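# Put the black pot upright inside the middle upper cabinet

## Task

Place the black pot, standing upright, on the floor of the middle upper cabinet and push it in deep enough that the cabinet doors would be able to close. Disturb nothing else. If the robot tips over or ends up leaning, the task counts as failed.

## Robot and tools

Robot: a LinearBot, an omnidirectional base with a column about 1.7 m tall. A carriage rides the column (lift_m, 0 to 1 m) carrying two six-joint arms. Each arm base sits about 0.57 m + lift_m above the floor, and carriage parts hang about 0.15 m lower. A hand point reaches 0.78 m from its shoulder but only about 0.4 m below the arm base. Parked arm: joints 1-6 = 0, 0.05, 0.05, 1.45, 0, 0. Cameras: carriage_camera, fixed and tilted about 20 degrees down; left_wrist_camera and right_wrist_camera, on the little-finger side, aimed at the hand point. Images are 672x504.

Frames: the base frame has its origin on the floor under the base centre, x forward, y left, z up, in metres. The left_hand and right_hand readings are hand-point positions in this frame; the true hand often sits lower, especially at long reach. base_odometry is the base frame at scene start, heading in rad (left positive, -3.142 to 3.142). It counts wheel turns only, so slip and drift are not seen.

move: a single action. Optional "base" takes exactly one key, each a relative offset from where the base last reported itself: translate_m (forward +, -2 to 2 m), strafe_m (left +, -2 to 2 m) or rotate_rad (counter-clockwise +, -6.3 to 6.3). "joints" is one flat object for both arms, keyed by joint name, holding absolute targets. lift_m is 0 to 1 m. For each side: joint1 -2.617 to 3.054 (vertical axis, 0 forward, + left); joint2 0 to 3.141 (shoulder; 0 upper arm back and level, 1.57 up, 3.14 forward); joint3 0 to 3.141 (elbow, 0 folded, 3.14 straight); joint4 -1.57 to 1.57 (wrist pitch, + lifts fingertips); joint5 -1.57 to 1.57 (wrist yaw, + turns fingertips right); joint6 -2.094 to 2.094 (roll, + clockwise seen from the forearm). All are in radians. With joints 5 and 6 at 0, a level hand faces its palm downward. Hand keys (<side>_hand_little, ring, middle, index, thumb_bend, thumb_turn) run from -1 to 1, with +1 open/straight (thumb_turn +1 beside the palm, -1 in front of it). <side>_hand_force_limit (-1 to 1) maps to about 0-10 N at the fingertip (0-15 N for thumb motors). <side>_hand_speed (-0.96 to 1) reaches full speed at +0.48. At the start these are 0 and -0.8. Use -0.94 or lower for a gentle grip; faster closing can overshoot the force several times. "speeds" caps this action only: translate_m/strafe_m 0.02-0.5 m/s, rotate_rad 0.05-1.57 rad/s, lift_m 0.08-0.27 m/s (default 0.25). "min_time_s" (0.1-8) sets a minimum duration for arm motions. Too short a value makes the motion fast, and it can overshoot about 15 degrees; 2 or more keeps paths straighter. "cameras" takes a list of names or ["all"]. "blocking" false returns after about 0.5 s while motion continues. A later move replaces only the targets it names. An unknown key makes the call invalid. An out-of-range value gets the call refused, and then later move/wait/finished_scene calls in that reply are skipped. An unexpected stop does the same. Actions are capped at 15 s and time out at 14 s.

wait(seconds 0-10, cameras) lets time pass with no new commands and returns early once motions rest. stop(cameras) brakes all running motions. It is not instant, and braked joints may keep pressing. zoom_image(camera, region [x0,y0,x1,y1] in pixels, at most 504 by 504) magnifies the latest image. show_instructions shows the reference pages. finished_scene(scene 1) ends the scene for good, and the pot must stay in place without the robot.

Results: the "move" line reads done, or the worst status. base_status/joint_status give done, moving, off_target (resting short, possibly still pushing), contact_stop, time_out, not_followed (a self-collision check withheld arm targets) or limit_stop_at_motor_heat. on_its_own reports uncommanded behaviour; "held at" there is a target, not a reading. <side>_hand_stopped_by lists little, ring, middle, index, thumb_bend, thumb_turn as moving/target/force/stalled/fault. The *_load_n values are fingertip forces in N, positive when pushed open; a lost grip shows as load near 0. motor_effort gives percent of max with the peak in brackets. If lift effort keeps dropping as the lift descends, a hand or its load is resting on something. Joint torques wrap at ±28 N m for joints 1-3. "pictures" names the images in order.

Hand geometry: the hand point is 0.045 m in front of the palm. Its +z runs along the fingers and +y out of the palm. Straight fingers extend 0.06-0.07 m past it. With the thumb in front of the palm, the hand can wrap objects 0.035-0.065 m thick, or a handle down to about 0.025 m. A wrist bracket on the little-finger side can snag things.

Cautions: arms have no contact stop and keep pushing when blocked; a blocked arm springs to its target once freed. Never let the arms strike or squeeze each other; hard contact can end the scene. To release withheld arms, resend one arm's current readings with joint 1 turned away, then the other in a later action. With joint 2 under 0.8, turning joint 1 outward by 0.5 or more can hit the column. The robot can tip, most easily with a high carriage, stretched or loaded arms, pushing/pulling, or sudden stops. A hand's z rising with no command signals leaning. After a contact stop, back off about 0.2 m. Stretched or loaded arms heat up; on a MOTOR HOT line, park the arm. At 100 °C the arm drops for 30-60 s, and targets must be resent afterward. Avoid drops, slams, hard hits and letting the pot fall. A loose object may occasionally get nudged by something external.

Each tool is called after "Emit:" as name(argument=value, ...) on one line, values as JSON.

Reference images:

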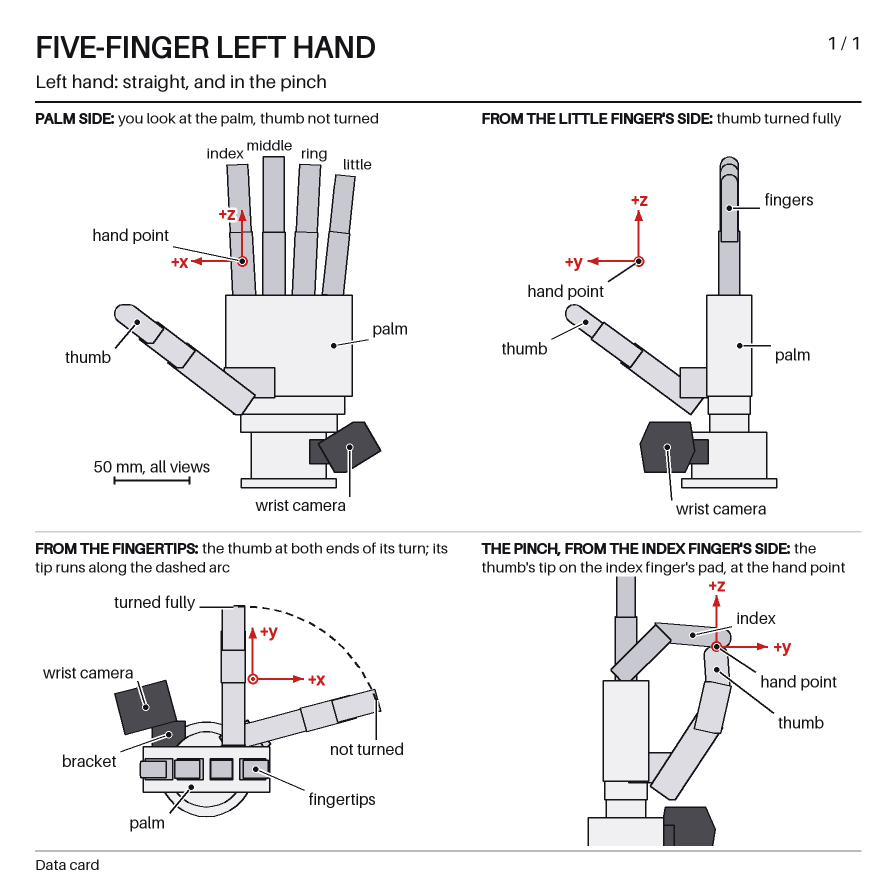

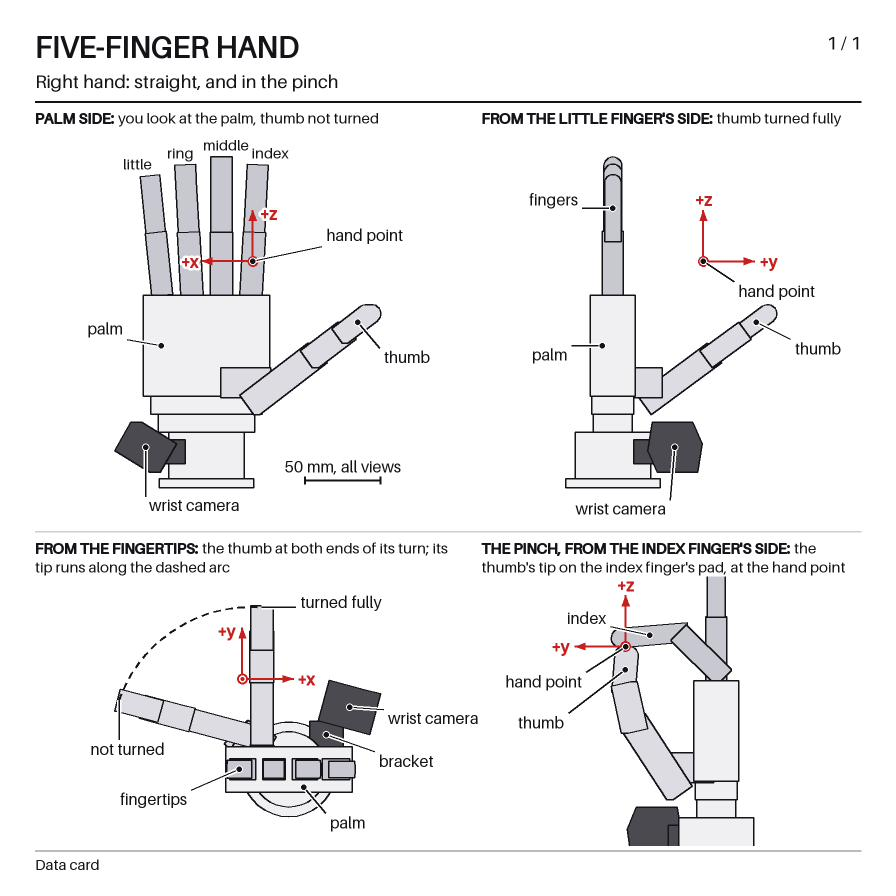

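## Session

Emit:
move()

Scene clock: 0.00 s.
Joint torques (N m): no reading
base_odometry: x=+0.000 y=+0.000 heading=+0.000
base_status: not commanded
joint_positions: lift_m=+0.300 left_joint1_rad=+0.015 left_joint2_rad=+0.030 left_joint3_rad=+0.051 left_joint4_rad=+1.482 left_joint5_rad=-0.019 left_joint6_rad=-0.048 right_joint1_rad=-0.002 right_joint2_rad=+0.046 right_joint3_rad=+0.050 right_joint4_rad=+1.496 right_joint5_rad=+0.046 right_joint6_rad=-0.016 left_hand_little=+1.000 left_hand_ring=+1.000 left_hand_middle=+1.000 left_hand_index=+1.000 left_hand_thumb_turn=+1.000 left_hand_thumb_bend=+1.000 left_hand_force_limit=+0.000 left_hand_speed=-0.800 right_hand_little=+1.000 right_hand_ring=+1.000 right_hand_middle=+1.000 right_hand_index=+1.000 right_hand_thumb_turn=+1.000 right_hand_thumb_bend=+1.000 right_hand_force_limit=+0.000 right_hand_speed=-0.800
joint_status: not commanded
left_hand_stopped_by: target,target,target,target,target,target
right_hand_stopped_by: target,target,target,target,target,target
left_little_load_n: 0.0
left_ring_load_n: 0.0
left_middle_load_n: 0.0
left_index_load_n: 0.0
left_thumb_bend_load_n: 0.0
left_thumb_turn_load_n: 0.0
right_little_load_n: 0.0
right_ring_load_n: 0.0
right_middle_load_n: 0.0
right_index_load_n: 0.0
right_thumb_bend_load_n: 0.0
right_thumb_turn_load_n: 0.0
motor_effort: lift_m=+30 drive_wheels=+0
left_hand: x=+0.3063 y=+0.2897 z=+1.3417 quat_wxyz=(+0.695, -0.031, +0.016, -0.718) (m; base frame)
right_hand: x=+0.3100 y=-0.2978 z=+1.3419 quat_wxyz=(+0.700, -0.009, +0.041, -0.713) (m; base frame)
pictures: carriage_camera, left_wrist_camera, right_wrist_camera

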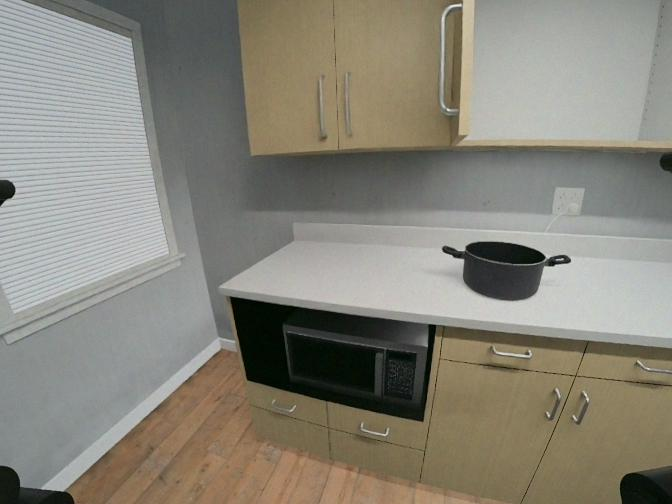

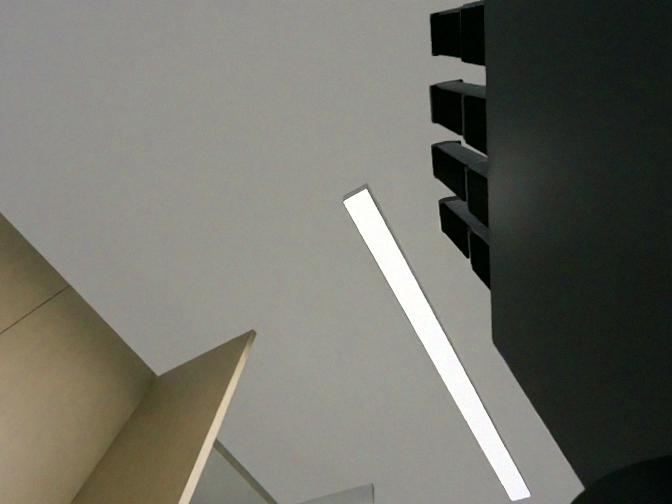

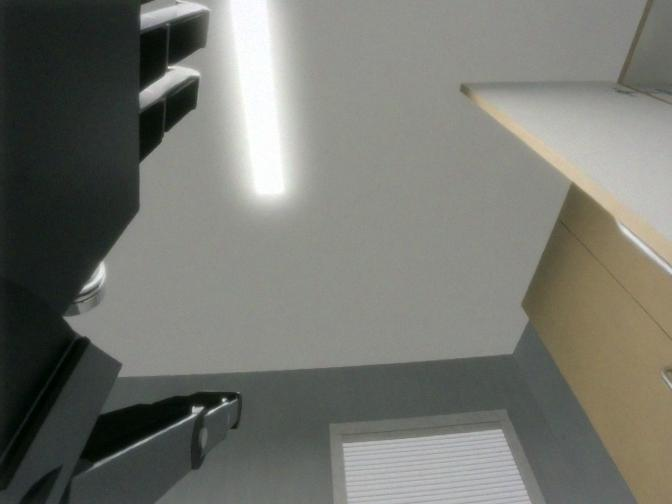

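Emit:
move(base={"strafe_m": -0.75}, cameras=["all"])

Scene clock: 32.13 s.
Joint torques (N m): left_arm=[0.21 3.3 5.11 -0.19 0.08 -0.02] | right_arm=[-0.2 4.71 5.2 -0.2 -0.05 0.05]
move: done
base_odometry: x=+0.000 y=-0.750 heading=+0.000
base_status: done
joint_positions: lift_m=+0.300 left_joint1_rad=+0.015 left_joint2_rad=+0.030 left_joint3_rad=+0.051 left_joint4_rad=+1.482 left_joint5_rad=-0.019 left_joint6_rad=-0.048 right_joint1_rad=-0.002 right_joint2_rad=+0.046 right_joint3_rad=+0.050 right_joint4_rad=+1.496 right_joint5_rad=+0.046 right_joint6_rad=-0.016 left_hand_little=+1.000 left_hand_ring=+1.000 left_hand_middle=+1.000 left_hand_index=+1.000 left_hand_thumb_turn=+1.000 left_hand_thumb_bend=+1.000 left_hand_force_limit=+0.000 left_hand_speed=-0.800 right_hand_little=+1.000 right_hand_ring=+1.000 right_hand_middle=+1.000 right_hand_index=+1.000 right_hand_thumb_turn=+1.000 right_hand_thumb_bend=+1.000 right_hand_force_limit=+0.000 right_hand_speed=-0.800
joint_status: not commanded
left_hand_stopped_by: target,target,target,target,target,target
right_hand_stopped_by: target,target,target,target,target,target
left_little_load_n: 0.0
left_ring_load_n: 0.0
left_middle_load_n: 0.0
left_index_load_n: 0.0
left_thumb_bend_load_n: 0.0
left_thumb_turn_load_n: 0.0
right_little_load_n: 0.0
right_ring_load_n: 0.0
right_middle_load_n: 0.0
right_index_load_n: 0.0
right_thumb_bend_load_n: 0.0
right_thumb_turn_load_n: 0.0
motor_effort: lift_m=+30(30) drive_wheels=-3(9)
left_hand: x=+0.3063 y=+0.2896 z=+1.3417 quat_wxyz=(+0.695, -0.031, +0.016, -0.718) (m; base frame)
right_hand: x=+0.3100 y=-0.2978 z=+1.3419 quat_wxyz=(+0.700, -0.009, +0.041, -0.713) (m; base frame)
pictures: carriage_camera, left_wrist_camera, right_wrist_camera
camera_calibration:
left_wrist_camera: T_world_to_cam=[[-0.982875, -0.176287, 0.0536554, 0.271994], [0.140357, -0.904869, -0.401887, 0.776421], [0.119398, -0.387474, 0.914116, -1.03895], [0, 0, 0, 1]] pos_world=[0.282409, 0.347941, 1.24716]
right_wrist_camera: T_world_to_cam=[[0.932161, -0.343396, -0.114698, -0.243884], [0.209083, 0.769234, -0.603791, 0.954641], [0.295569, 0.538848, 0.788848, -0.87734], [0, 0, 0, 1]] pos_world=[0.287055, -0.345338, 1.24052]

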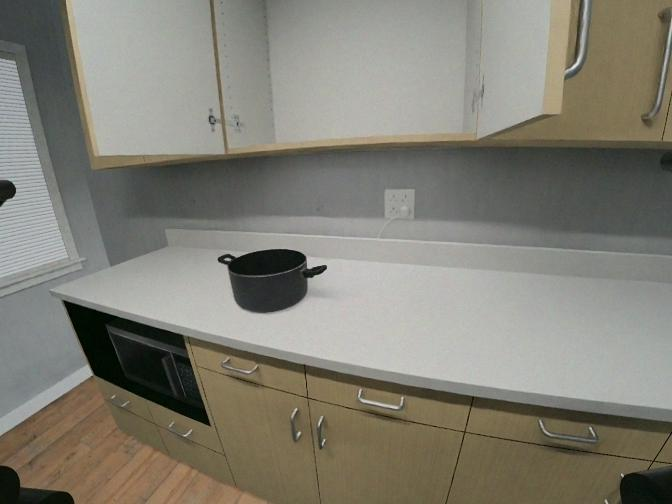

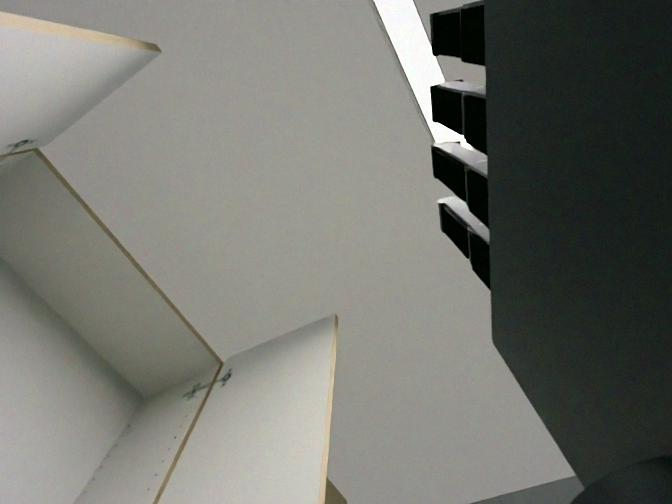

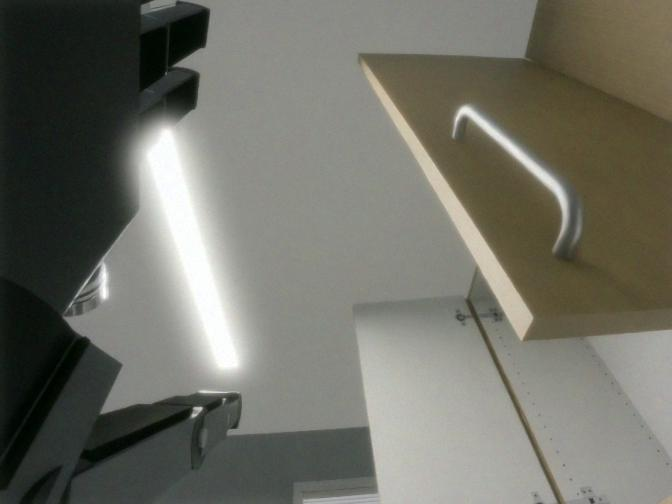

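Emit:
zoom_image(camera="carriage_camera", region=[200, 220, 350, 330])

Emit:
zoom_image(camera="carriage_camera", region=[60, 0, 564, 200])

Scaled by 3.360 from the camera's 672x504 image, which has a finer 960x720 frame.

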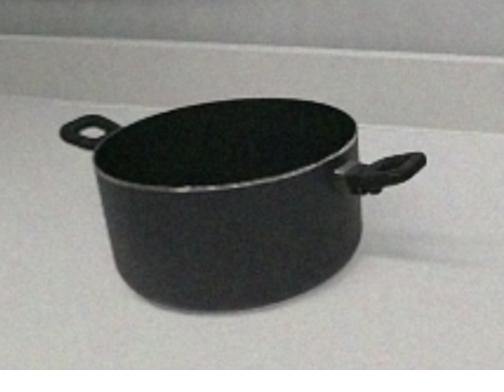

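Scaled by 1.000.

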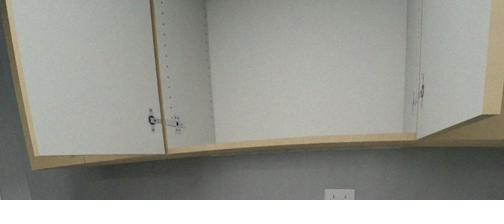

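Emit:
move(joints={"lift_m": 0.75}, cameras=["carriage_camera"])

Scene clock: 204.00 s.
Joint torques (N m): left_arm=[0.2 3.28 5.08 -0.18 0.08 -0.02] | right_arm=[-0.21 4.71 5.2 -0.2 -0.05 0.05]
move: done
base_odometry: x=+0.000 y=-0.750 heading=+0.000
base_status: not commanded
joint_positions: lift_m=+0.750 left_joint1_rad=+0.015 left_joint2_rad=+0.030 left_joint3_rad=+0.051 left_joint4_rad=+1.482 left_joint5_rad=-0.019 left_joint6_rad=-0.048 right_joint1_rad=-0.002 right_joint2_rad=+0.046 right_joint3_rad=+0.050 right_joint4_rad=+1.496 right_joint5_rad=+0.046 right_joint6_rad=-0.016 left_hand_little=+1.000 left_hand_ring=+1.000 left_hand_middle=+1.000 left_hand_index=+1.000 left_hand_thumb_turn=+1.000 left_hand_thumb_bend=+1.000 left_hand_force_limit=+0.000 left_hand_speed=-0.800 right_hand_little=+1.000 right_hand_ring=+1.000 right_hand_middle=+1.000 right_hand_index=+1.000 right_hand_thumb_turn=+1.000 right_hand_thumb_bend=+1.000 right_hand_force_limit=+0.000 right_hand_speed=-0.800
joint_status: all done
left_hand_stopped_by: target,target,target,target,target,target
right_hand_stopped_by: target,target,target,target,target,target
left_little_load_n: 0.0
left_ring_load_n: 0.0
left_middle_load_n: 0.0
left_index_load_n: 0.0
left_thumb_bend_load_n: 0.0
left_thumb_turn_load_n: 0.0
right_little_load_n: 0.0
right_ring_load_n: 0.0
right_middle_load_n: 0.0
right_index_load_n: 0.0
right_thumb_bend_load_n: 0.0
right_thumb_turn_load_n: 0.0
motor_effort: lift_m=+31(39) drive_wheels=-3(3)
left_hand: x=+0.3063 y=+0.2896 z=+1.7916 quat_wxyz=(+0.695, -0.031, +0.016, -0.718) (m; base frame)
right_hand: x=+0.3100 y=-0.2978 z=+1.7918 quat_wxyz=(+0.700, -0.009, +0.041, -0.713) (m; base frame)
pictures: carriage_camera
camera_calibration:
carriage_camera: T_world_to_cam=[[-0.00431147, -0.99787, -0.0650969, 0.112585], [-0.308079, 0.0632566, -0.949255, 1.71413], [0.951351, 0.0159623, -0.307695, 0.40517], [0, 0, 0, 1]] pos_world=[0.143112, -0.00255254, 1.75914]

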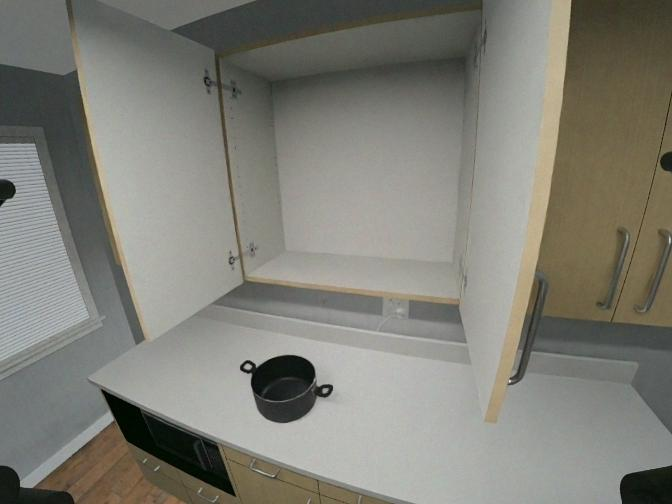

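Emit:
zoom_image(camera="carriage_camera", region=[220, 240, 500, 430])

Scaled by 1.800 from the camera's 672x504 image, which has a finer 960x720 frame.

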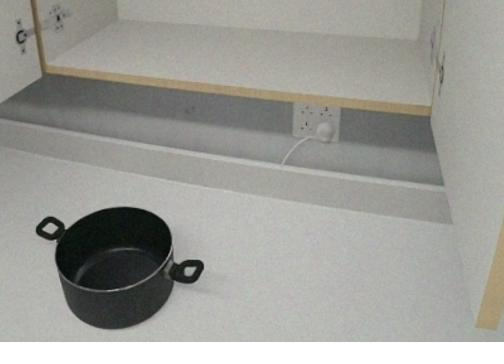

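Emit:
move(base={"translate_m": -0.35})

Emit:
move(base={"rotate_rad": -0.3}, cameras=["carriage_camera"])

Scene clock: 250.60 s.
Joint torques (N m): left_arm=[0.2 3.28 5.22 -0.19 0.08 -0.02] | right_arm=[-0.18 4.72 5.19 -0.19 -0.05 0.05]
move: done
base_odometry: x=-0.350 y=-0.750 heading=+0.001
base_status: done
joint_positions: lift_m=+0.750 left_joint1_rad=+0.015 left_joint2_rad=+0.030 left_joint3_rad=+0.051 left_joint4_rad=+1.483 left_joint5_rad=-0.019 left_joint6_rad=-0.048 right_joint1_rad=-0.002 right_joint2_rad=+0.046 right_joint3_rad=+0.050 right_joint4_rad=+1.496 right_joint5_rad=+0.046 right_joint6_rad=-0.016 left_hand_little=+1.000 left_hand_ring=+1.000 left_hand_middle=+1.000 left_hand_index=+1.000 left_hand_thumb_turn=+1.000 left_hand_thumb_bend=+1.000 left_hand_force_limit=+0.000 left_hand_speed=-0.800 right_hand_little=+1.000 right_hand_ring=+1.000 right_hand_middle=+1.000 right_hand_index=+1.000 right_hand_thumb_turn=+1.000 right_hand_thumb_bend=+1.000 right_hand_force_limit=+0.000 right_hand_speed=-0.800
joint_status: not commanded
left_hand_stopped_by: target,target,target,target,target,target
right_hand_stopped_by: target,target,target,target,target,target
left_little_load_n: 0.0
left_ring_load_n: 0.0
left_middle_load_n: 0.0
left_index_load_n: 0.0
left_thumb_bend_load_n: 0.5
left_thumb_turn_load_n: 0.0
right_little_load_n: 0.0
right_ring_load_n: 0.0
right_middle_load_n: 0.0
right_index_load_n: 0.0
right_thumb_bend_load_n: 0.0
right_thumb_turn_load_n: 0.0
motor_effort: lift_m=+31(31) drive_wheels=+2(8)
left_hand: x=+0.3061 y=+0.2896 z=+1.7916 quat_wxyz=(+0.695, -0.031, +0.016, -0.718) (m; base frame)
right_hand: x=+0.3100 y=-0.2978 z=+1.7918 quat_wxyz=(+0.700, -0.009, +0.041, -0.713) (m; base frame)
pictures: none

Scene clock: 252.13 s.
Joint torques (N m): left_arm=[0.2 3.29 5.11 -0.21 0.08 -0.02] | right_arm=[-0.2 4.72 5.22 -0.21 -0.05 0.05]
move: done
base_odometry: x=-0.350 y=-0.751 heading=-0.299
base_status: done
joint_positions: lift_m=+0.750 left_joint1_rad=+0.015 left_joint2_rad=+0.030 left_joint3_rad=+0.051 left_joint4_rad=+1.483 left_joint5_rad=-0.019 left_joint6_rad=-0.048 right_joint1_rad=-0.002 right_joint2_rad=+0.046 right_joint3_rad=+0.050 right_joint4_rad=+1.496 right_joint5_rad=+0.046 right_joint6_rad=-0.016 left_hand_little=+1.000 left_hand_ring=+1.000 left_hand_middle=+1.000 left_hand_index=+1.000 left_hand_thumb_turn=+1.000 left_hand_thumb_bend=+1.000 left_hand_force_limit=+0.000 left_hand_speed=-0.800 right_hand_little=+1.000 right_hand_ring=+1.000 right_hand_middle=+1.000 right_hand_index=+1.000 right_hand_thumb_turn=+1.000 right_hand_thumb_bend=+1.000 right_hand_force_limit=+0.000 right_hand_speed=-0.800
joint_status: not commanded
left_hand_stopped_by: target,target,target,target,target,target
right_hand_stopped_by: target,target,target,target,target,target
left_little_load_n: 0.0
left_ring_load_n: 0.0
left_middle_load_n: 0.5
left_index_load_n: 0.0
left_thumb_bend_load_n: 0.0
left_thumb_turn_load_n: 0.0
right_little_load_n: 0.0
right_ring_load_n: 0.0
right_middle_load_n: 0.0
right_index_load_n: 0.0
right_thumb_bend_load_n: 0.0
right_thumb_turn_load_n: 0.0
motor_effort: lift_m=+31(31) drive_wheels=+8(8)
left_hand: x=+0.3061 y=+0.2896 z=+1.7916 quat_wxyz=(+0.695, -0.031, +0.016, -0.718) (m; base frame)
right_hand: x=+0.3100 y=-0.2978 z=+1.7918 quat_wxyz=(+0.700, -0.009, +0.041, -0.713) (m; base frame)
pictures: carriage_camera
camera_calibration:
carriage_camera: T_world_to_cam=[[-0.00431147, -0.99787, -0.0650969, 0.112585], [-0.308079, 0.0632566, -0.949255, 1.71413], [0.951351, 0.0159623, -0.307695, 0.40517], [0, 0, 0, 1]] pos_world=[0.143112, -0.00255254, 1.75914]

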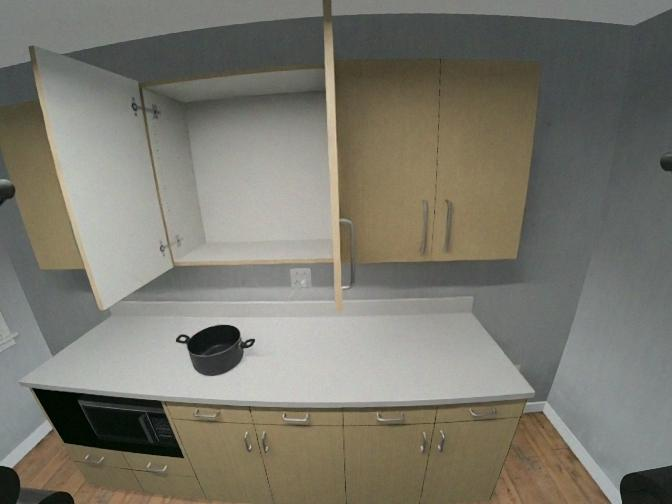

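Emit:
move(base={"rotate_rad": -0.08})

Emit:
move(base={"strafe_m": 0.6}, cameras=["carriage_camera"])

Emit:
zoom_image(camera="carriage_camera", region=[200, 200, 500, 420])

Emit:
move(joints={"lift_m": 0.4}, cameras=["carriage_camera"])

Emit:
zoom_image(camera="carriage_camera", region=[200, 200, 500, 420])

Scene clock: 271.67 s.
Joint torques (N m): left_arm=[0.18 3.29 5.11 -0.2 0.08 -0.02] | right_arm=[-0.17 4.7 5.22 -0.2 -0.04 0.05]
move: done
base_odometry: x=-0.350 y=-0.751 heading=-0.379
base_status: done
joint_positions: lift_m=+0.750 left_joint1_rad=+0.015 left_joint2_rad=+0.030 left_joint3_rad=+0.051 left_joint4_rad=+1.483 left_joint5_rad=-0.019 left_joint6_rad=-0.048 right_joint1_rad=-0.002 right_joint2_rad=+0.046 right_joint3_rad=+0.050 right_joint4_rad=+1.496 right_joint5_rad=+0.046 right_joint6_rad=-0.016 left_hand_little=+1.000 left_hand_ring=+1.000 left_hand_middle=+1.000 left_hand_index=+1.000 left_hand_thumb_turn=+1.000 left_hand_thumb_bend=+1.000 left_hand_force_limit=+0.000 left_hand_speed=-0.800 right_hand_little=+1.000 right_hand_ring=+1.000 right_hand_middle=+1.000 right_hand_index=+1.000 right_hand_thumb_turn=+1.000 right_hand_thumb_bend=+1.000 right_hand_force_limit=+0.000 right_hand_speed=-0.800
joint_status: not commanded
left_hand_stopped_by: target,target,target,target,target,target
right_hand_stopped_by: target,target,target,target,target,target
left_little_load_n: 0.0
left_ring_load_n: 0.0
left_middle_load_n: 0.0
left_index_load_n: 0.0
left_thumb_bend_load_n: 0.0
left_thumb_turn_load_n: 0.0
right_little_load_n: -0.5
right_ring_load_n: 0.0
right_middle_load_n: 0.0
right_index_load_n: 0.0
right_thumb_bend_load_n: 0.0
right_thumb_turn_load_n: 0.0
motor_effort: lift_m=+31(31) drive_wheels=+6(12)
left_hand: x=+0.3062 y=+0.2896 z=+1.7916 quat_wxyz=(+0.695, -0.031, +0.016, -0.718) (m; base frame)
right_hand: x=+0.3100 y=-0.2978 z=+1.7918 quat_wxyz=(+0.700, -0.009, +0.041, -0.713) (m; base frame)
pictures: none

Scene clock: 275.17 s.
Joint torques (N m): left_arm=[0.24 3.29 5.11 -0.21 0.08 -0.02] | right_arm=[-0.14 4.72 5.2 -0.2 -0.05 0.05]
move: done
base_odometry: x=-0.127 y=-0.194 heading=-0.380
base_status: done
joint_positions: lift_m=+0.750 left_joint1_rad=+0.015 left_joint2_rad=+0.030 left_joint3_rad=+0.051 left_joint4_rad=+1.483 left_joint5_rad=-0.019 left_joint6_rad=-0.048 right_joint1_rad=-0.002 right_joint2_rad=+0.046 right_joint3_rad=+0.050 right_joint4_rad=+1.496 right_joint5_rad=+0.046 right_joint6_rad=-0.016 left_hand_little=+1.000 left_hand_ring=+1.000 left_hand_middle=+1.000 left_hand_index=+1.000 left_hand_thumb_turn=+1.000 left_hand_thumb_bend=+1.000 left_hand_force_limit=+0.000 left_hand_speed=-0.800 right_hand_little=+1.000 right_hand_ring=+1.000 right_hand_middle=+1.000 right_hand_index=+1.000 right_hand_thumb_turn=+1.000 right_hand_thumb_bend=+1.000 right_hand_force_limit=+0.000 right_hand_speed=-0.800
joint_status: not commanded
left_hand_stopped_by: target,target,target,target,target,target
right_hand_stopped_by: target,target,target,target,target,target
left_little_load_n: 0.0
left_ring_load_n: 0.0
left_middle_load_n: 0.0
left_index_load_n: 0.0
left_thumb_bend_load_n: 0.0
left_thumb_turn_load_n: 0.0
right_little_load_n: 0.0
right_ring_load_n: 0.0
right_middle_load_n: 0.0
right_index_load_n: 0.0
right_thumb_bend_load_n: 0.0
right_thumb_turn_load_n: 0.0
motor_effort: lift_m=+31(31) drive_wheels=+7(18)
left_hand: x=+0.3062 y=+0.2897 z=+1.7916 quat_wxyz=(+0.695, -0.031, +0.016, -0.718) (m; base frame)
right_hand: x=+0.3100 y=-0.2978 z=+1.7918 quat_wxyz=(+0.700, -0.009, +0.041, -0.713) (m; base frame)
pictures: carriage_camera
camera_calibration:
carriage_camera: T_world_to_cam=[[-0.00431147, -0.99787, -0.0650969, 0.112585], [-0.308079, 0.0632566, -0.949255, 1.71413], [0.951351, 0.0159623, -0.307695, 0.40517], [0, 0, 0, 1]] pos_world=[0.143112, -0.00255254, 1.75914]

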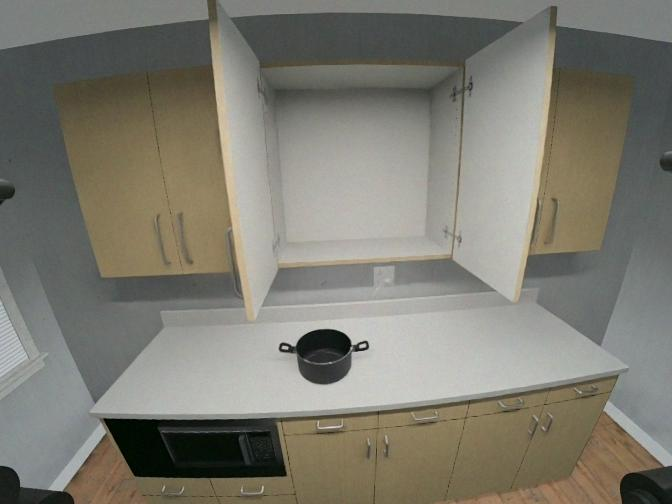

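Scaled by 1.680 from the camera's 672x504 image, which has a finer 960x720 frame.

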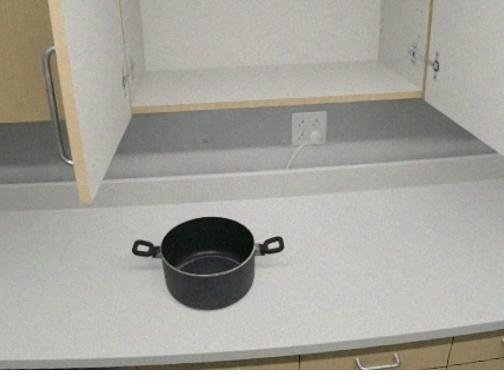

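Scene clock: 277.10 s.
Joint torques (N m): left_arm=[0.25 3.32 5.11 -0.2 0.08 -0.02] | right_arm=[-0.16 4.71 5.22 -0.2 -0.04 0.05]
move: done
base_odometry: x=-0.127 y=-0.194 heading=-0.380
base_status: not commanded
joint_positions: lift_m=+0.400 left_joint1_rad=+0.015 left_joint2_rad=+0.030 left_joint3_rad=+0.051 left_joint4_rad=+1.483 left_joint5_rad=-0.019 left_joint6_rad=-0.048 right_joint1_rad=-0.002 right_joint2_rad=+0.046 right_joint3_rad=+0.050 right_joint4_rad=+1.496 right_joint5_rad=+0.046 right_joint6_rad=-0.016 left_hand_little=+1.000 left_hand_ring=+1.000 left_hand_middle=+1.000 left_hand_index=+1.000 left_hand_thumb_turn=+1.000 left_hand_thumb_bend=+1.000 left_hand_force_limit=+0.000 left_hand_speed=-0.800 right_hand_little=+1.000 right_hand_ring=+1.000 right_hand_middle=+1.000 right_hand_index=+1.000 right_hand_thumb_turn=+1.000 right_hand_thumb_bend=+1.000 right_hand_force_limit=+0.000 right_hand_speed=-0.800
joint_status: all done
left_hand_stopped_by: target,target,target,target,target,target
right_hand_stopped_by: target,target,target,target,target,target
left_little_load_n: 0.0
left_ring_load_n: 0.0
left_middle_load_n: 0.0
left_index_load_n: 0.0
left_thumb_bend_load_n: 0.0
left_thumb_turn_load_n: 0.0
right_little_load_n: 0.0
right_ring_load_n: 0.0
right_middle_load_n: 0.0
right_index_load_n: 0.0
right_thumb_bend_load_n: 0.0
right_thumb_turn_load_n: 0.0
motor_effort: lift_m=+28(28) drive_wheels=+6(7)
left_hand: x=+0.3062 y=+0.2897 z=+1.4419 quat_wxyz=(+0.695, -0.031, +0.016, -0.718) (m; base frame)
right_hand: x=+0.3100 y=-0.2978 z=+1.4421 quat_wxyz=(+0.700, -0.009, +0.041, -0.713) (m; base frame)
pictures: carriage_camera
camera_calibration:
carriage_camera: T_world_to_cam=[[-0.00431147, -0.99787, -0.0650969, 0.0898202], [-0.308079, 0.0632566, -0.949255, 1.38217], [0.951351, 0.0159623, -0.307695, 0.297569], [0, 0, 0, 1]] pos_world=[0.143112, -0.00255254, 1.40944]

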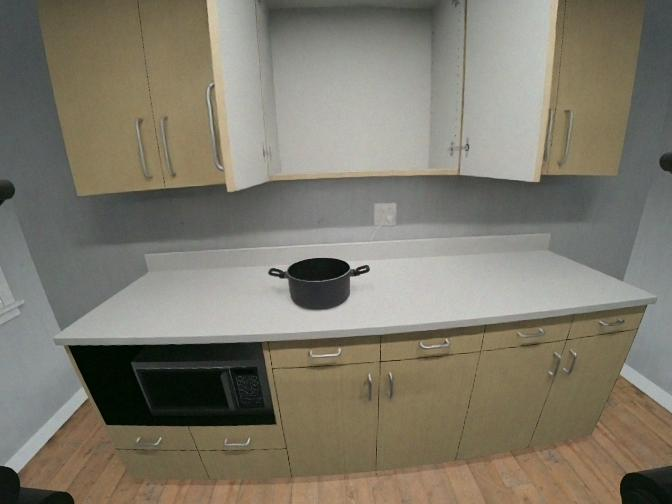

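Scaled by 1.680 from the camera's 672x504 image, which has a finer 960x720 frame.

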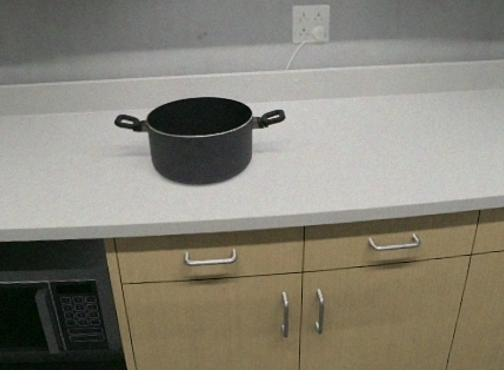

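Emit:
move(base={"rotate_rad": 0.045}, joints={"lift_m": 0.3})

Emit:
move(base={"translate_m": -0.15})

Emit:
move(joints={"left_joint1_rad": -0.3, "left_joint2_rad": 2.09, "left_joint3_rad": 1.318, "left_joint4_rad": 0.773, "left_joint5_rad": -0.3, "left_joint6_rad": 0, "right_joint1_rad": 0.3, "right_joint2_rad": 2.09, "right_joint3_rad": 1.318, "right_joint4_rad": 0.773, "right_joint5_rad": 0.3, "right_joint6_rad": 0, "left_hand_thumb_turn": -1, "right_hand_thumb_turn": -1}, min_time_s=4, cameras=["all"])

Scene clock: 419.40 s.
Joint torques (N m): left_arm=[0.25 3.28 5.11 -0.21 0.08 -0.02] | right_arm=[-0.14 4.71 5.2 -0.21 -0.04 0.05]
move: done
base_odometry: x=-0.127 y=-0.193 heading=-0.336
base_status: done
joint_positions: lift_m=+0.300 left_joint1_rad=+0.015 left_joint2_rad=+0.030 left_joint3_rad=+0.051 left_joint4_rad=+1.483 left_joint5_rad=-0.019 left_joint6_rad=-0.048 right_joint1_rad=-0.002 right_joint2_rad=+0.046 right_joint3_rad=+0.050 right_joint4_rad=+1.496 right_joint5_rad=+0.046 right_joint6_rad=-0.016 left_hand_little=+1.000 left_hand_ring=+1.000 left_hand_middle=+1.000 left_hand_index=+1.000 left_hand_thumb_turn=+1.000 left_hand_thumb_bend=+1.000 left_hand_force_limit=+0.000 left_hand_speed=-0.800 right_hand_little=+1.000 right_hand_ring=+1.000 right_hand_middle=+1.000 right_hand_index=+1.000 right_hand_thumb_turn=+1.000 right_hand_thumb_bend=+1.000 right_hand_force_limit=+0.000 right_hand_speed=-0.800
joint_status: all done
left_hand_stopped_by: target,target,target,target,target,target
right_hand_stopped_by: target,target,target,target,target,target
left_little_load_n: 0.0
left_ring_load_n: 0.0
left_middle_load_n: 0.0
left_index_load_n: 0.0
left_thumb_bend_load_n: 0.0
left_thumb_turn_load_n: 0.0
right_little_load_n: 0.0
right_ring_load_n: 0.0
right_middle_load_n: -0.5
right_index_load_n: 0.0
right_thumb_bend_load_n: 0.0
right_thumb_turn_load_n: 0.0
motor_effort: lift_m=+28(29) drive_wheels=-5(10)
left_hand: x=+0.3062 y=+0.2897 z=+1.3419 quat_wxyz=(+0.695, -0.031, +0.016, -0.718) (m; base frame)
right_hand: x=+0.3100 y=-0.2978 z=+1.3421 quat_wxyz=(+0.700, -0.009, +0.041, -0.713) (m; base frame)
pictures: none

Scene clock: 421.33 s.
Joint torques (N m): left_arm=[0.25 3.34 5.04 -0.21 0.09 -0.02] | right_arm=[-0.14 4.75 5.23 -0.21 -0.04 0.05]
move: done
base_odometry: x=-0.269 y=-0.144 heading=-0.336
base_status: done
joint_positions: lift_m=+0.300 left_joint1_rad=+0.015 left_joint2_rad=+0.030 left_joint3_rad=+0.051 left_joint4_rad=+1.483 left_joint5_rad=-0.019 left_joint6_rad=-0.048 right_joint1_rad=-0.002 right_joint2_rad=+0.046 right_joint3_rad=+0.050 right_joint4_rad=+1.497 right_joint5_rad=+0.046 right_joint6_rad=-0.016 left_hand_little=+1.000 left_hand_ring=+1.000 left_hand_middle=+1.000 left_hand_index=+1.000 left_hand_thumb_turn=+1.000 left_hand_thumb_bend=+1.000 left_hand_force_limit=+0.000 left_hand_speed=-0.800 right_hand_little=+1.000 right_hand_ring=+1.000 right_hand_middle=+1.000 right_hand_index=+1.000 right_hand_thumb_turn=+1.000 right_hand_thumb_bend=+1.000 right_hand_force_limit=+0.000 right_hand_speed=-0.800
joint_status: not commanded
left_hand_stopped_by: target,target,target,target,target,target
right_hand_stopped_by: target,target,target,target,target,target
left_little_load_n: 0.0
left_ring_load_n: 0.0
left_middle_load_n: 0.0
left_index_load_n: 0.0
left_thumb_bend_load_n: 0.0
left_thumb_turn_load_n: 0.0
right_little_load_n: 0.0
right_ring_load_n: 0.0
right_middle_load_n: 0.0
right_index_load_n: 0.0
right_thumb_bend_load_n: 0.0
right_thumb_turn_load_n: 0.0
motor_effort: lift_m=+28(28) drive_wheels=+0(10)
left_hand: x=+0.3062 y=+0.2897 z=+1.3419 quat_wxyz=(+0.695, -0.031, +0.016, -0.718) (m; base frame)
right_hand: x=+0.3099 y=-0.2978 z=+1.3422 quat_wxyz=(+0.700, -0.009, +0.041, -0.713) (m; base frame)
pictures: none

Scene clock: 426.97 s.
Joint torques (N m): left_arm=[-0.25 -10.04 8.36 2.65 -0.05 0.07] | right_arm=[0.39 -10.93 8.39 1.75 0.08 0.12]
move: done
base_odometry: x=-0.269 y=-0.144 heading=-0.336
base_status: not commanded
joint_positions: lift_m=+0.300 left_joint1_rad=-0.294 left_joint2_rad=+2.084 left_joint3_rad=+1.288 left_joint4_rad=+0.769 left_joint5_rad=-0.287 left_joint6_rad=-0.007 right_joint1_rad=+0.294 right_joint2_rad=+2.074 right_joint3_rad=+1.293 right_joint4_rad=+0.789 right_joint5_rad=+0.290 right_joint6_rad=-0.007 left_hand_little=+1.000 left_hand_ring=+1.000 left_hand_middle=+1.000 left_hand_index=+1.000 left_hand_thumb_turn=-1.000 left_hand_thumb_bend=+1.000 left_hand_force_limit=+0.000 left_hand_speed=-0.800 right_hand_little=+1.000 right_hand_ring=+1.000 right_hand_middle=+1.000 right_hand_index=+1.000 right_hand_thumb_turn=-1.000 right_hand_thumb_bend=+1.000 right_hand_force_limit=+0.000 right_hand_speed=-0.800
joint_status: all done
left_hand_stopped_by: target,target,target,target,target,target
right_hand_stopped_by: target,target,target,target,target,target
left_little_load_n: 0.0
left_ring_load_n: 0.0
left_middle_load_n: 0.0
left_index_load_n: 0.0
left_thumb_bend_load_n: 0.0
left_thumb_turn_load_n: 0.0
right_little_load_n: 0.0
right_ring_load_n: 0.0
right_middle_load_n: 0.0
right_index_load_n: -0.5
right_thumb_bend_load_n: 0.0
right_thumb_turn_load_n: 0.0
motor_effort: lift_m=+28(28) drive_wheels=+0(1)
left_hand: x=+0.8409 y=+0.1594 z=+1.0341 quat_wxyz=(+0.492, -0.504, +0.508, -0.495) (m; base frame)
right_hand: x=+0.8429 y=-0.1606 z=+1.0476 quat_wxyz=(+0.502, -0.500, +0.496, -0.502) (m; base frame)
pictures: carriage_camera, left_wrist_camera, right_wrist_camera
camera_calibration:
carriage_camera: T_world_to_cam=[[-0.00431147, -0.99787, -0.0650969, 0.0833105], [-0.308079, 0.0632566, -0.949255, 1.28725], [0.951351, 0.0159623, -0.307695, 0.2668], [0, 0, 0, 1]] pos_world=[0.143112, -0.00255254, 1.30944]
left_wrist_camera: T_world_to_cam=[[0.00839818, -0.209372, 0.9778, -0.99297], [-0.420638, -0.887852, -0.186499, 0.706204], [0.90719, -0.409734, -0.095526, -0.486969], [0, 0, 0, 1]] pos_world=[0.747168, 0.219578, 1.05611]
right_wrist_camera: T_world_to_cam=[[-0.0244374, -0.333486, -0.942438, 0.94772], [-0.623404, 0.742056, -0.246415, 0.882962], [0.781518, 0.581498, -0.22603, -0.216182], [0, 0, 0, 1]] pos_world=[0.742551, -0.213447, 1.06188]

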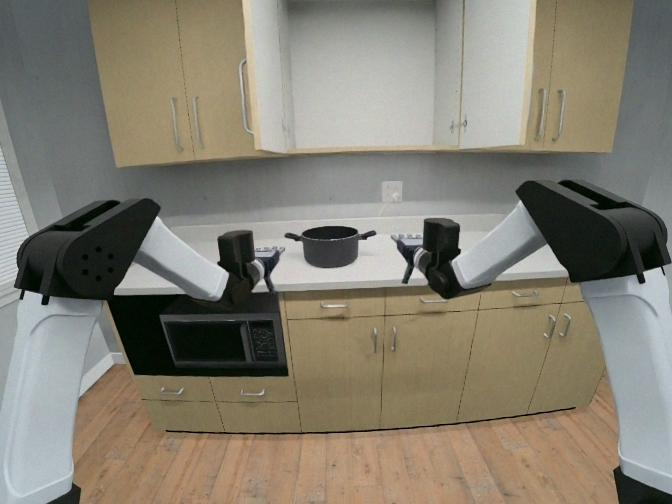

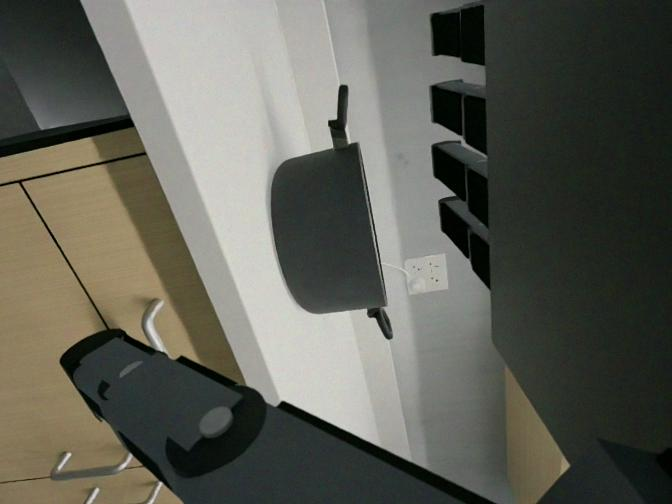

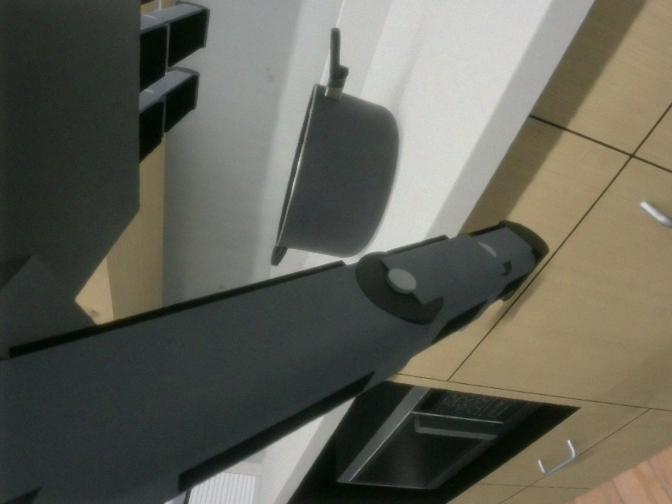

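Emit:
zoom_image(camera="carriage_camera", region=[230, 180, 430, 310])

Emit:
zoom_image(camera="left_wrist_camera", region=[200, 50, 500, 350])

Scaled by 2.520 from the camera's 672x504 image, which has a finer 960x720 frame.

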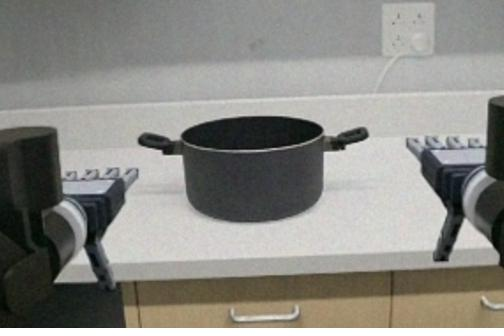

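Scaled by 1.680 from the camera's 672x504 image, which has a finer 960x720 frame.

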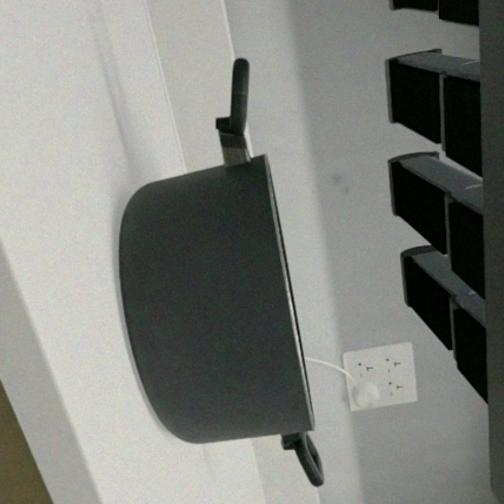

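Emit:
move(base={"strafe_m": 0.035})

Emit:
move(base={"translate_m": 0.28}, speeds={"translate_m": 0.2}, cameras=["all"])

Emit:
zoom_image(camera="carriage_camera", region=[230, 180, 430, 330])

Scene clock: 507.13 s.
Joint torques (N m): left_arm=[-0.05 -10.09 8.36 2.67 -0.01 0.07] | right_arm=[-0.09 -10.96 8.4 1.76 0.03 0.12]
move: done
base_odometry: x=-0.257 y=-0.111 heading=-0.336
base_status: done
joint_positions: lift_m=+0.300 left_joint1_rad=-0.297 left_joint2_rad=+2.084 left_joint3_rad=+1.288 left_joint4_rad=+0.767 left_joint5_rad=-0.291 left_joint6_rad=-0.007 right_joint1_rad=+0.299 right_joint2_rad=+2.074 right_joint3_rad=+1.293 right_joint4_rad=+0.789 right_joint5_rad=+0.294 right_joint6_rad=-0.007 left_hand_little=+1.000 left_hand_ring=+1.000 left_hand_middle=+1.000 left_hand_index=+1.000 left_hand_thumb_turn=-1.000 left_hand_thumb_bend=+1.000 left_hand_force_limit=+0.000 left_hand_speed=-0.800 right_hand_little=+1.000 right_hand_ring=+1.000 right_hand_middle=+1.000 right_hand_index=+1.000 right_hand_thumb_turn=-1.000 right_hand_thumb_bend=+1.000 right_hand_force_limit=+0.000 right_hand_speed=-0.800
joint_status: not commanded
left_hand_stopped_by: target,target,target,target,target,target
right_hand_stopped_by: target,target,target,target,target,target
left_little_load_n: 0.0
left_ring_load_n: 0.0
left_middle_load_n: 0.0
left_index_load_n: 0.0
left_thumb_bend_load_n: 0.0
left_thumb_turn_load_n: 0.0
right_little_load_n: 0.0
right_ring_load_n: 0.0
right_middle_load_n: -0.5
right_index_load_n: 0.0
right_thumb_bend_load_n: 0.0
right_thumb_turn_load_n: 0.0
motor_effort: lift_m=+27(28) drive_wheels=-1(6)
left_hand: x=+0.8404 y=+0.1582 z=+1.0336 quat_wxyz=(+0.492, -0.505, +0.509, -0.494) (m; base frame)
right_hand: x=+0.8421 y=-0.1580 z=+1.0473 quat_wxyz=(+0.502, -0.501, +0.496, -0.502) (m; base frame)
pictures: none

Scene clock: 509.73 s.
Joint torques (N m): left_arm=[0.03 -10.22 8.29 2.71 -0.02 0.07] | right_arm=[-0.12 -10.97 8.35 1.79 0.02 0.12]
move: done
base_odometry: x=+0.007 y=-0.202 heading=-0.335
base_status: done
joint_positions: lift_m=+0.300 left_joint1_rad=-0.298 left_joint2_rad=+2.085 left_joint3_rad=+1.289 left_joint4_rad=+0.764 left_joint5_rad=-0.291 left_joint6_rad=-0.007 right_joint1_rad=+0.299 right_joint2_rad=+2.075 right_joint3_rad=+1.294 right_joint4_rad=+0.785 right_joint5_rad=+0.295 right_joint6_rad=-0.007 left_hand_little=+1.000 left_hand_ring=+1.000 left_hand_middle=+1.000 left_hand_index=+1.000 left_hand_thumb_turn=-1.000 left_hand_thumb_bend=+1.000 left_hand_force_limit=+0.000 left_hand_speed=-0.800 right_hand_little=+1.000 right_hand_ring=+1.000 right_hand_middle=+1.000 right_hand_index=+1.000 right_hand_thumb_turn=-1.000 right_hand_thumb_bend=+1.000 right_hand_force_limit=+0.000 right_hand_speed=-0.800
joint_status: not commanded
left_hand_stopped_by: target,target,target,target,target,target
right_hand_stopped_by: target,target,target,target,target,target
left_little_load_n: 0.0
left_ring_load_n: -0.5
left_middle_load_n: 0.0
left_index_load_n: 0.0
left_thumb_bend_load_n: 0.0
left_thumb_turn_load_n: 0.0
right_little_load_n: 0.0
right_ring_load_n: 0.0
right_middle_load_n: 0.0
right_index_load_n: 0.0
right_thumb_bend_load_n: 0.0
right_thumb_turn_load_n: 0.0
motor_effort: lift_m=+28(28) drive_wheels=-5(11)
left_hand: x=+0.8403 y=+0.1580 z=+1.0323 quat_wxyz=(+0.491, -0.505, +0.510, -0.493) (m; base frame)
right_hand: x=+0.8420 y=-0.1581 z=+1.0462 quat_wxyz=(+0.501, -0.502, +0.497, -0.501) (m; base frame)
pictures: carriage_camera, left_wrist_camera, right_wrist_camera
camera_calibration:
carriage_camera: T_world_to_cam=[[-0.00431147, -0.99787, -0.0650969, 0.0833105], [-0.308079, 0.0632566, -0.949255, 1.28725], [0.951351, 0.0159623, -0.307695, 0.2668], [0, 0, 0, 1]] pos_world=[0.143112, -0.00255254, 1.30944]
left_wrist_camera: T_world_to_cam=[[0.0137799, -0.211085, 0.97737, -0.995263], [-0.421624, -0.887544, -0.185741, 0.704395], [0.906666, -0.409523, -0.101229, -0.480858], [0, 0, 0, 1]] pos_world=[0.746682, 0.218173, 1.0549]
right_wrist_camera: T_world_to_cam=[[-0.028336, -0.33474, -0.941884, 0.949818], [-0.625022, 0.74128, -0.244643, 0.87957], [0.780092, 0.581767, -0.230225, -0.211632], [0, 0, 0, 1]] pos_world=[0.741757, -0.210945, 1.06108]

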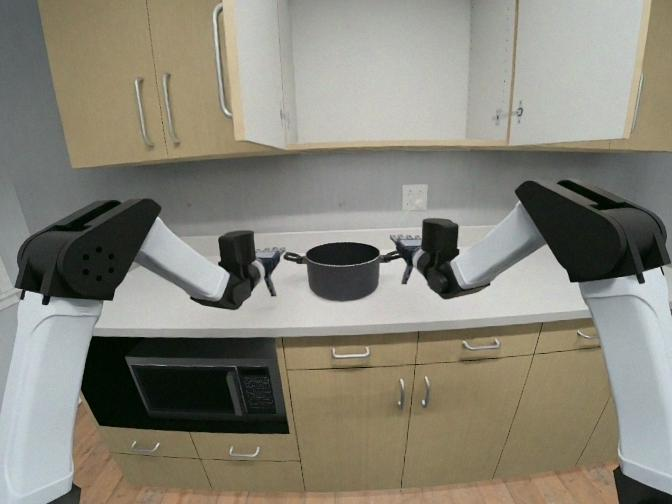

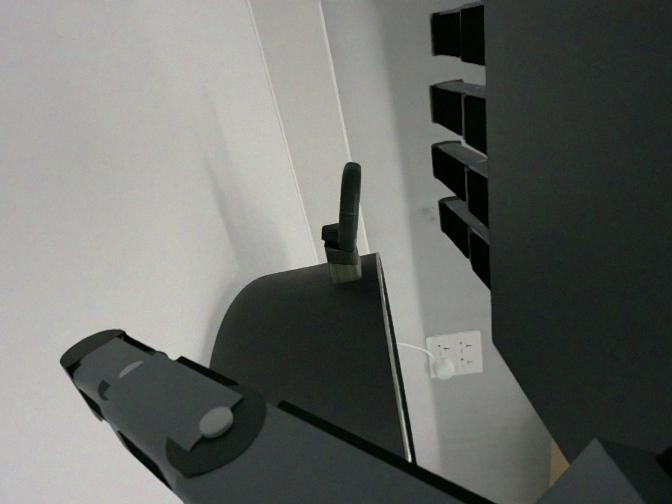

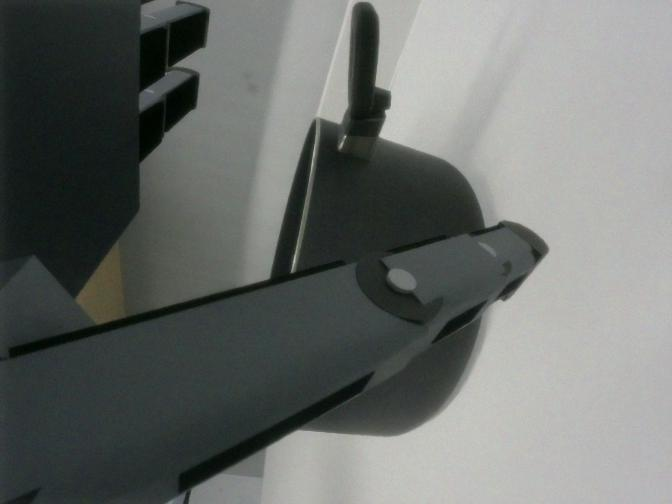

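Scaled by 2.520 from the camera's 672x504 image, which has a finer 960x720 frame.

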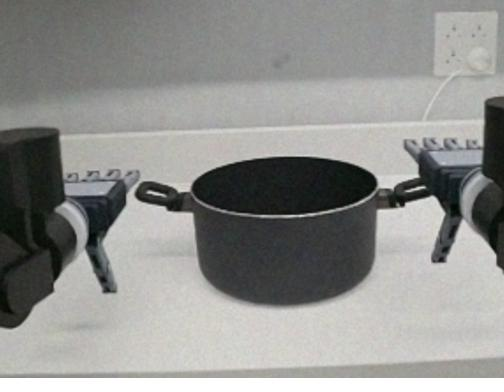

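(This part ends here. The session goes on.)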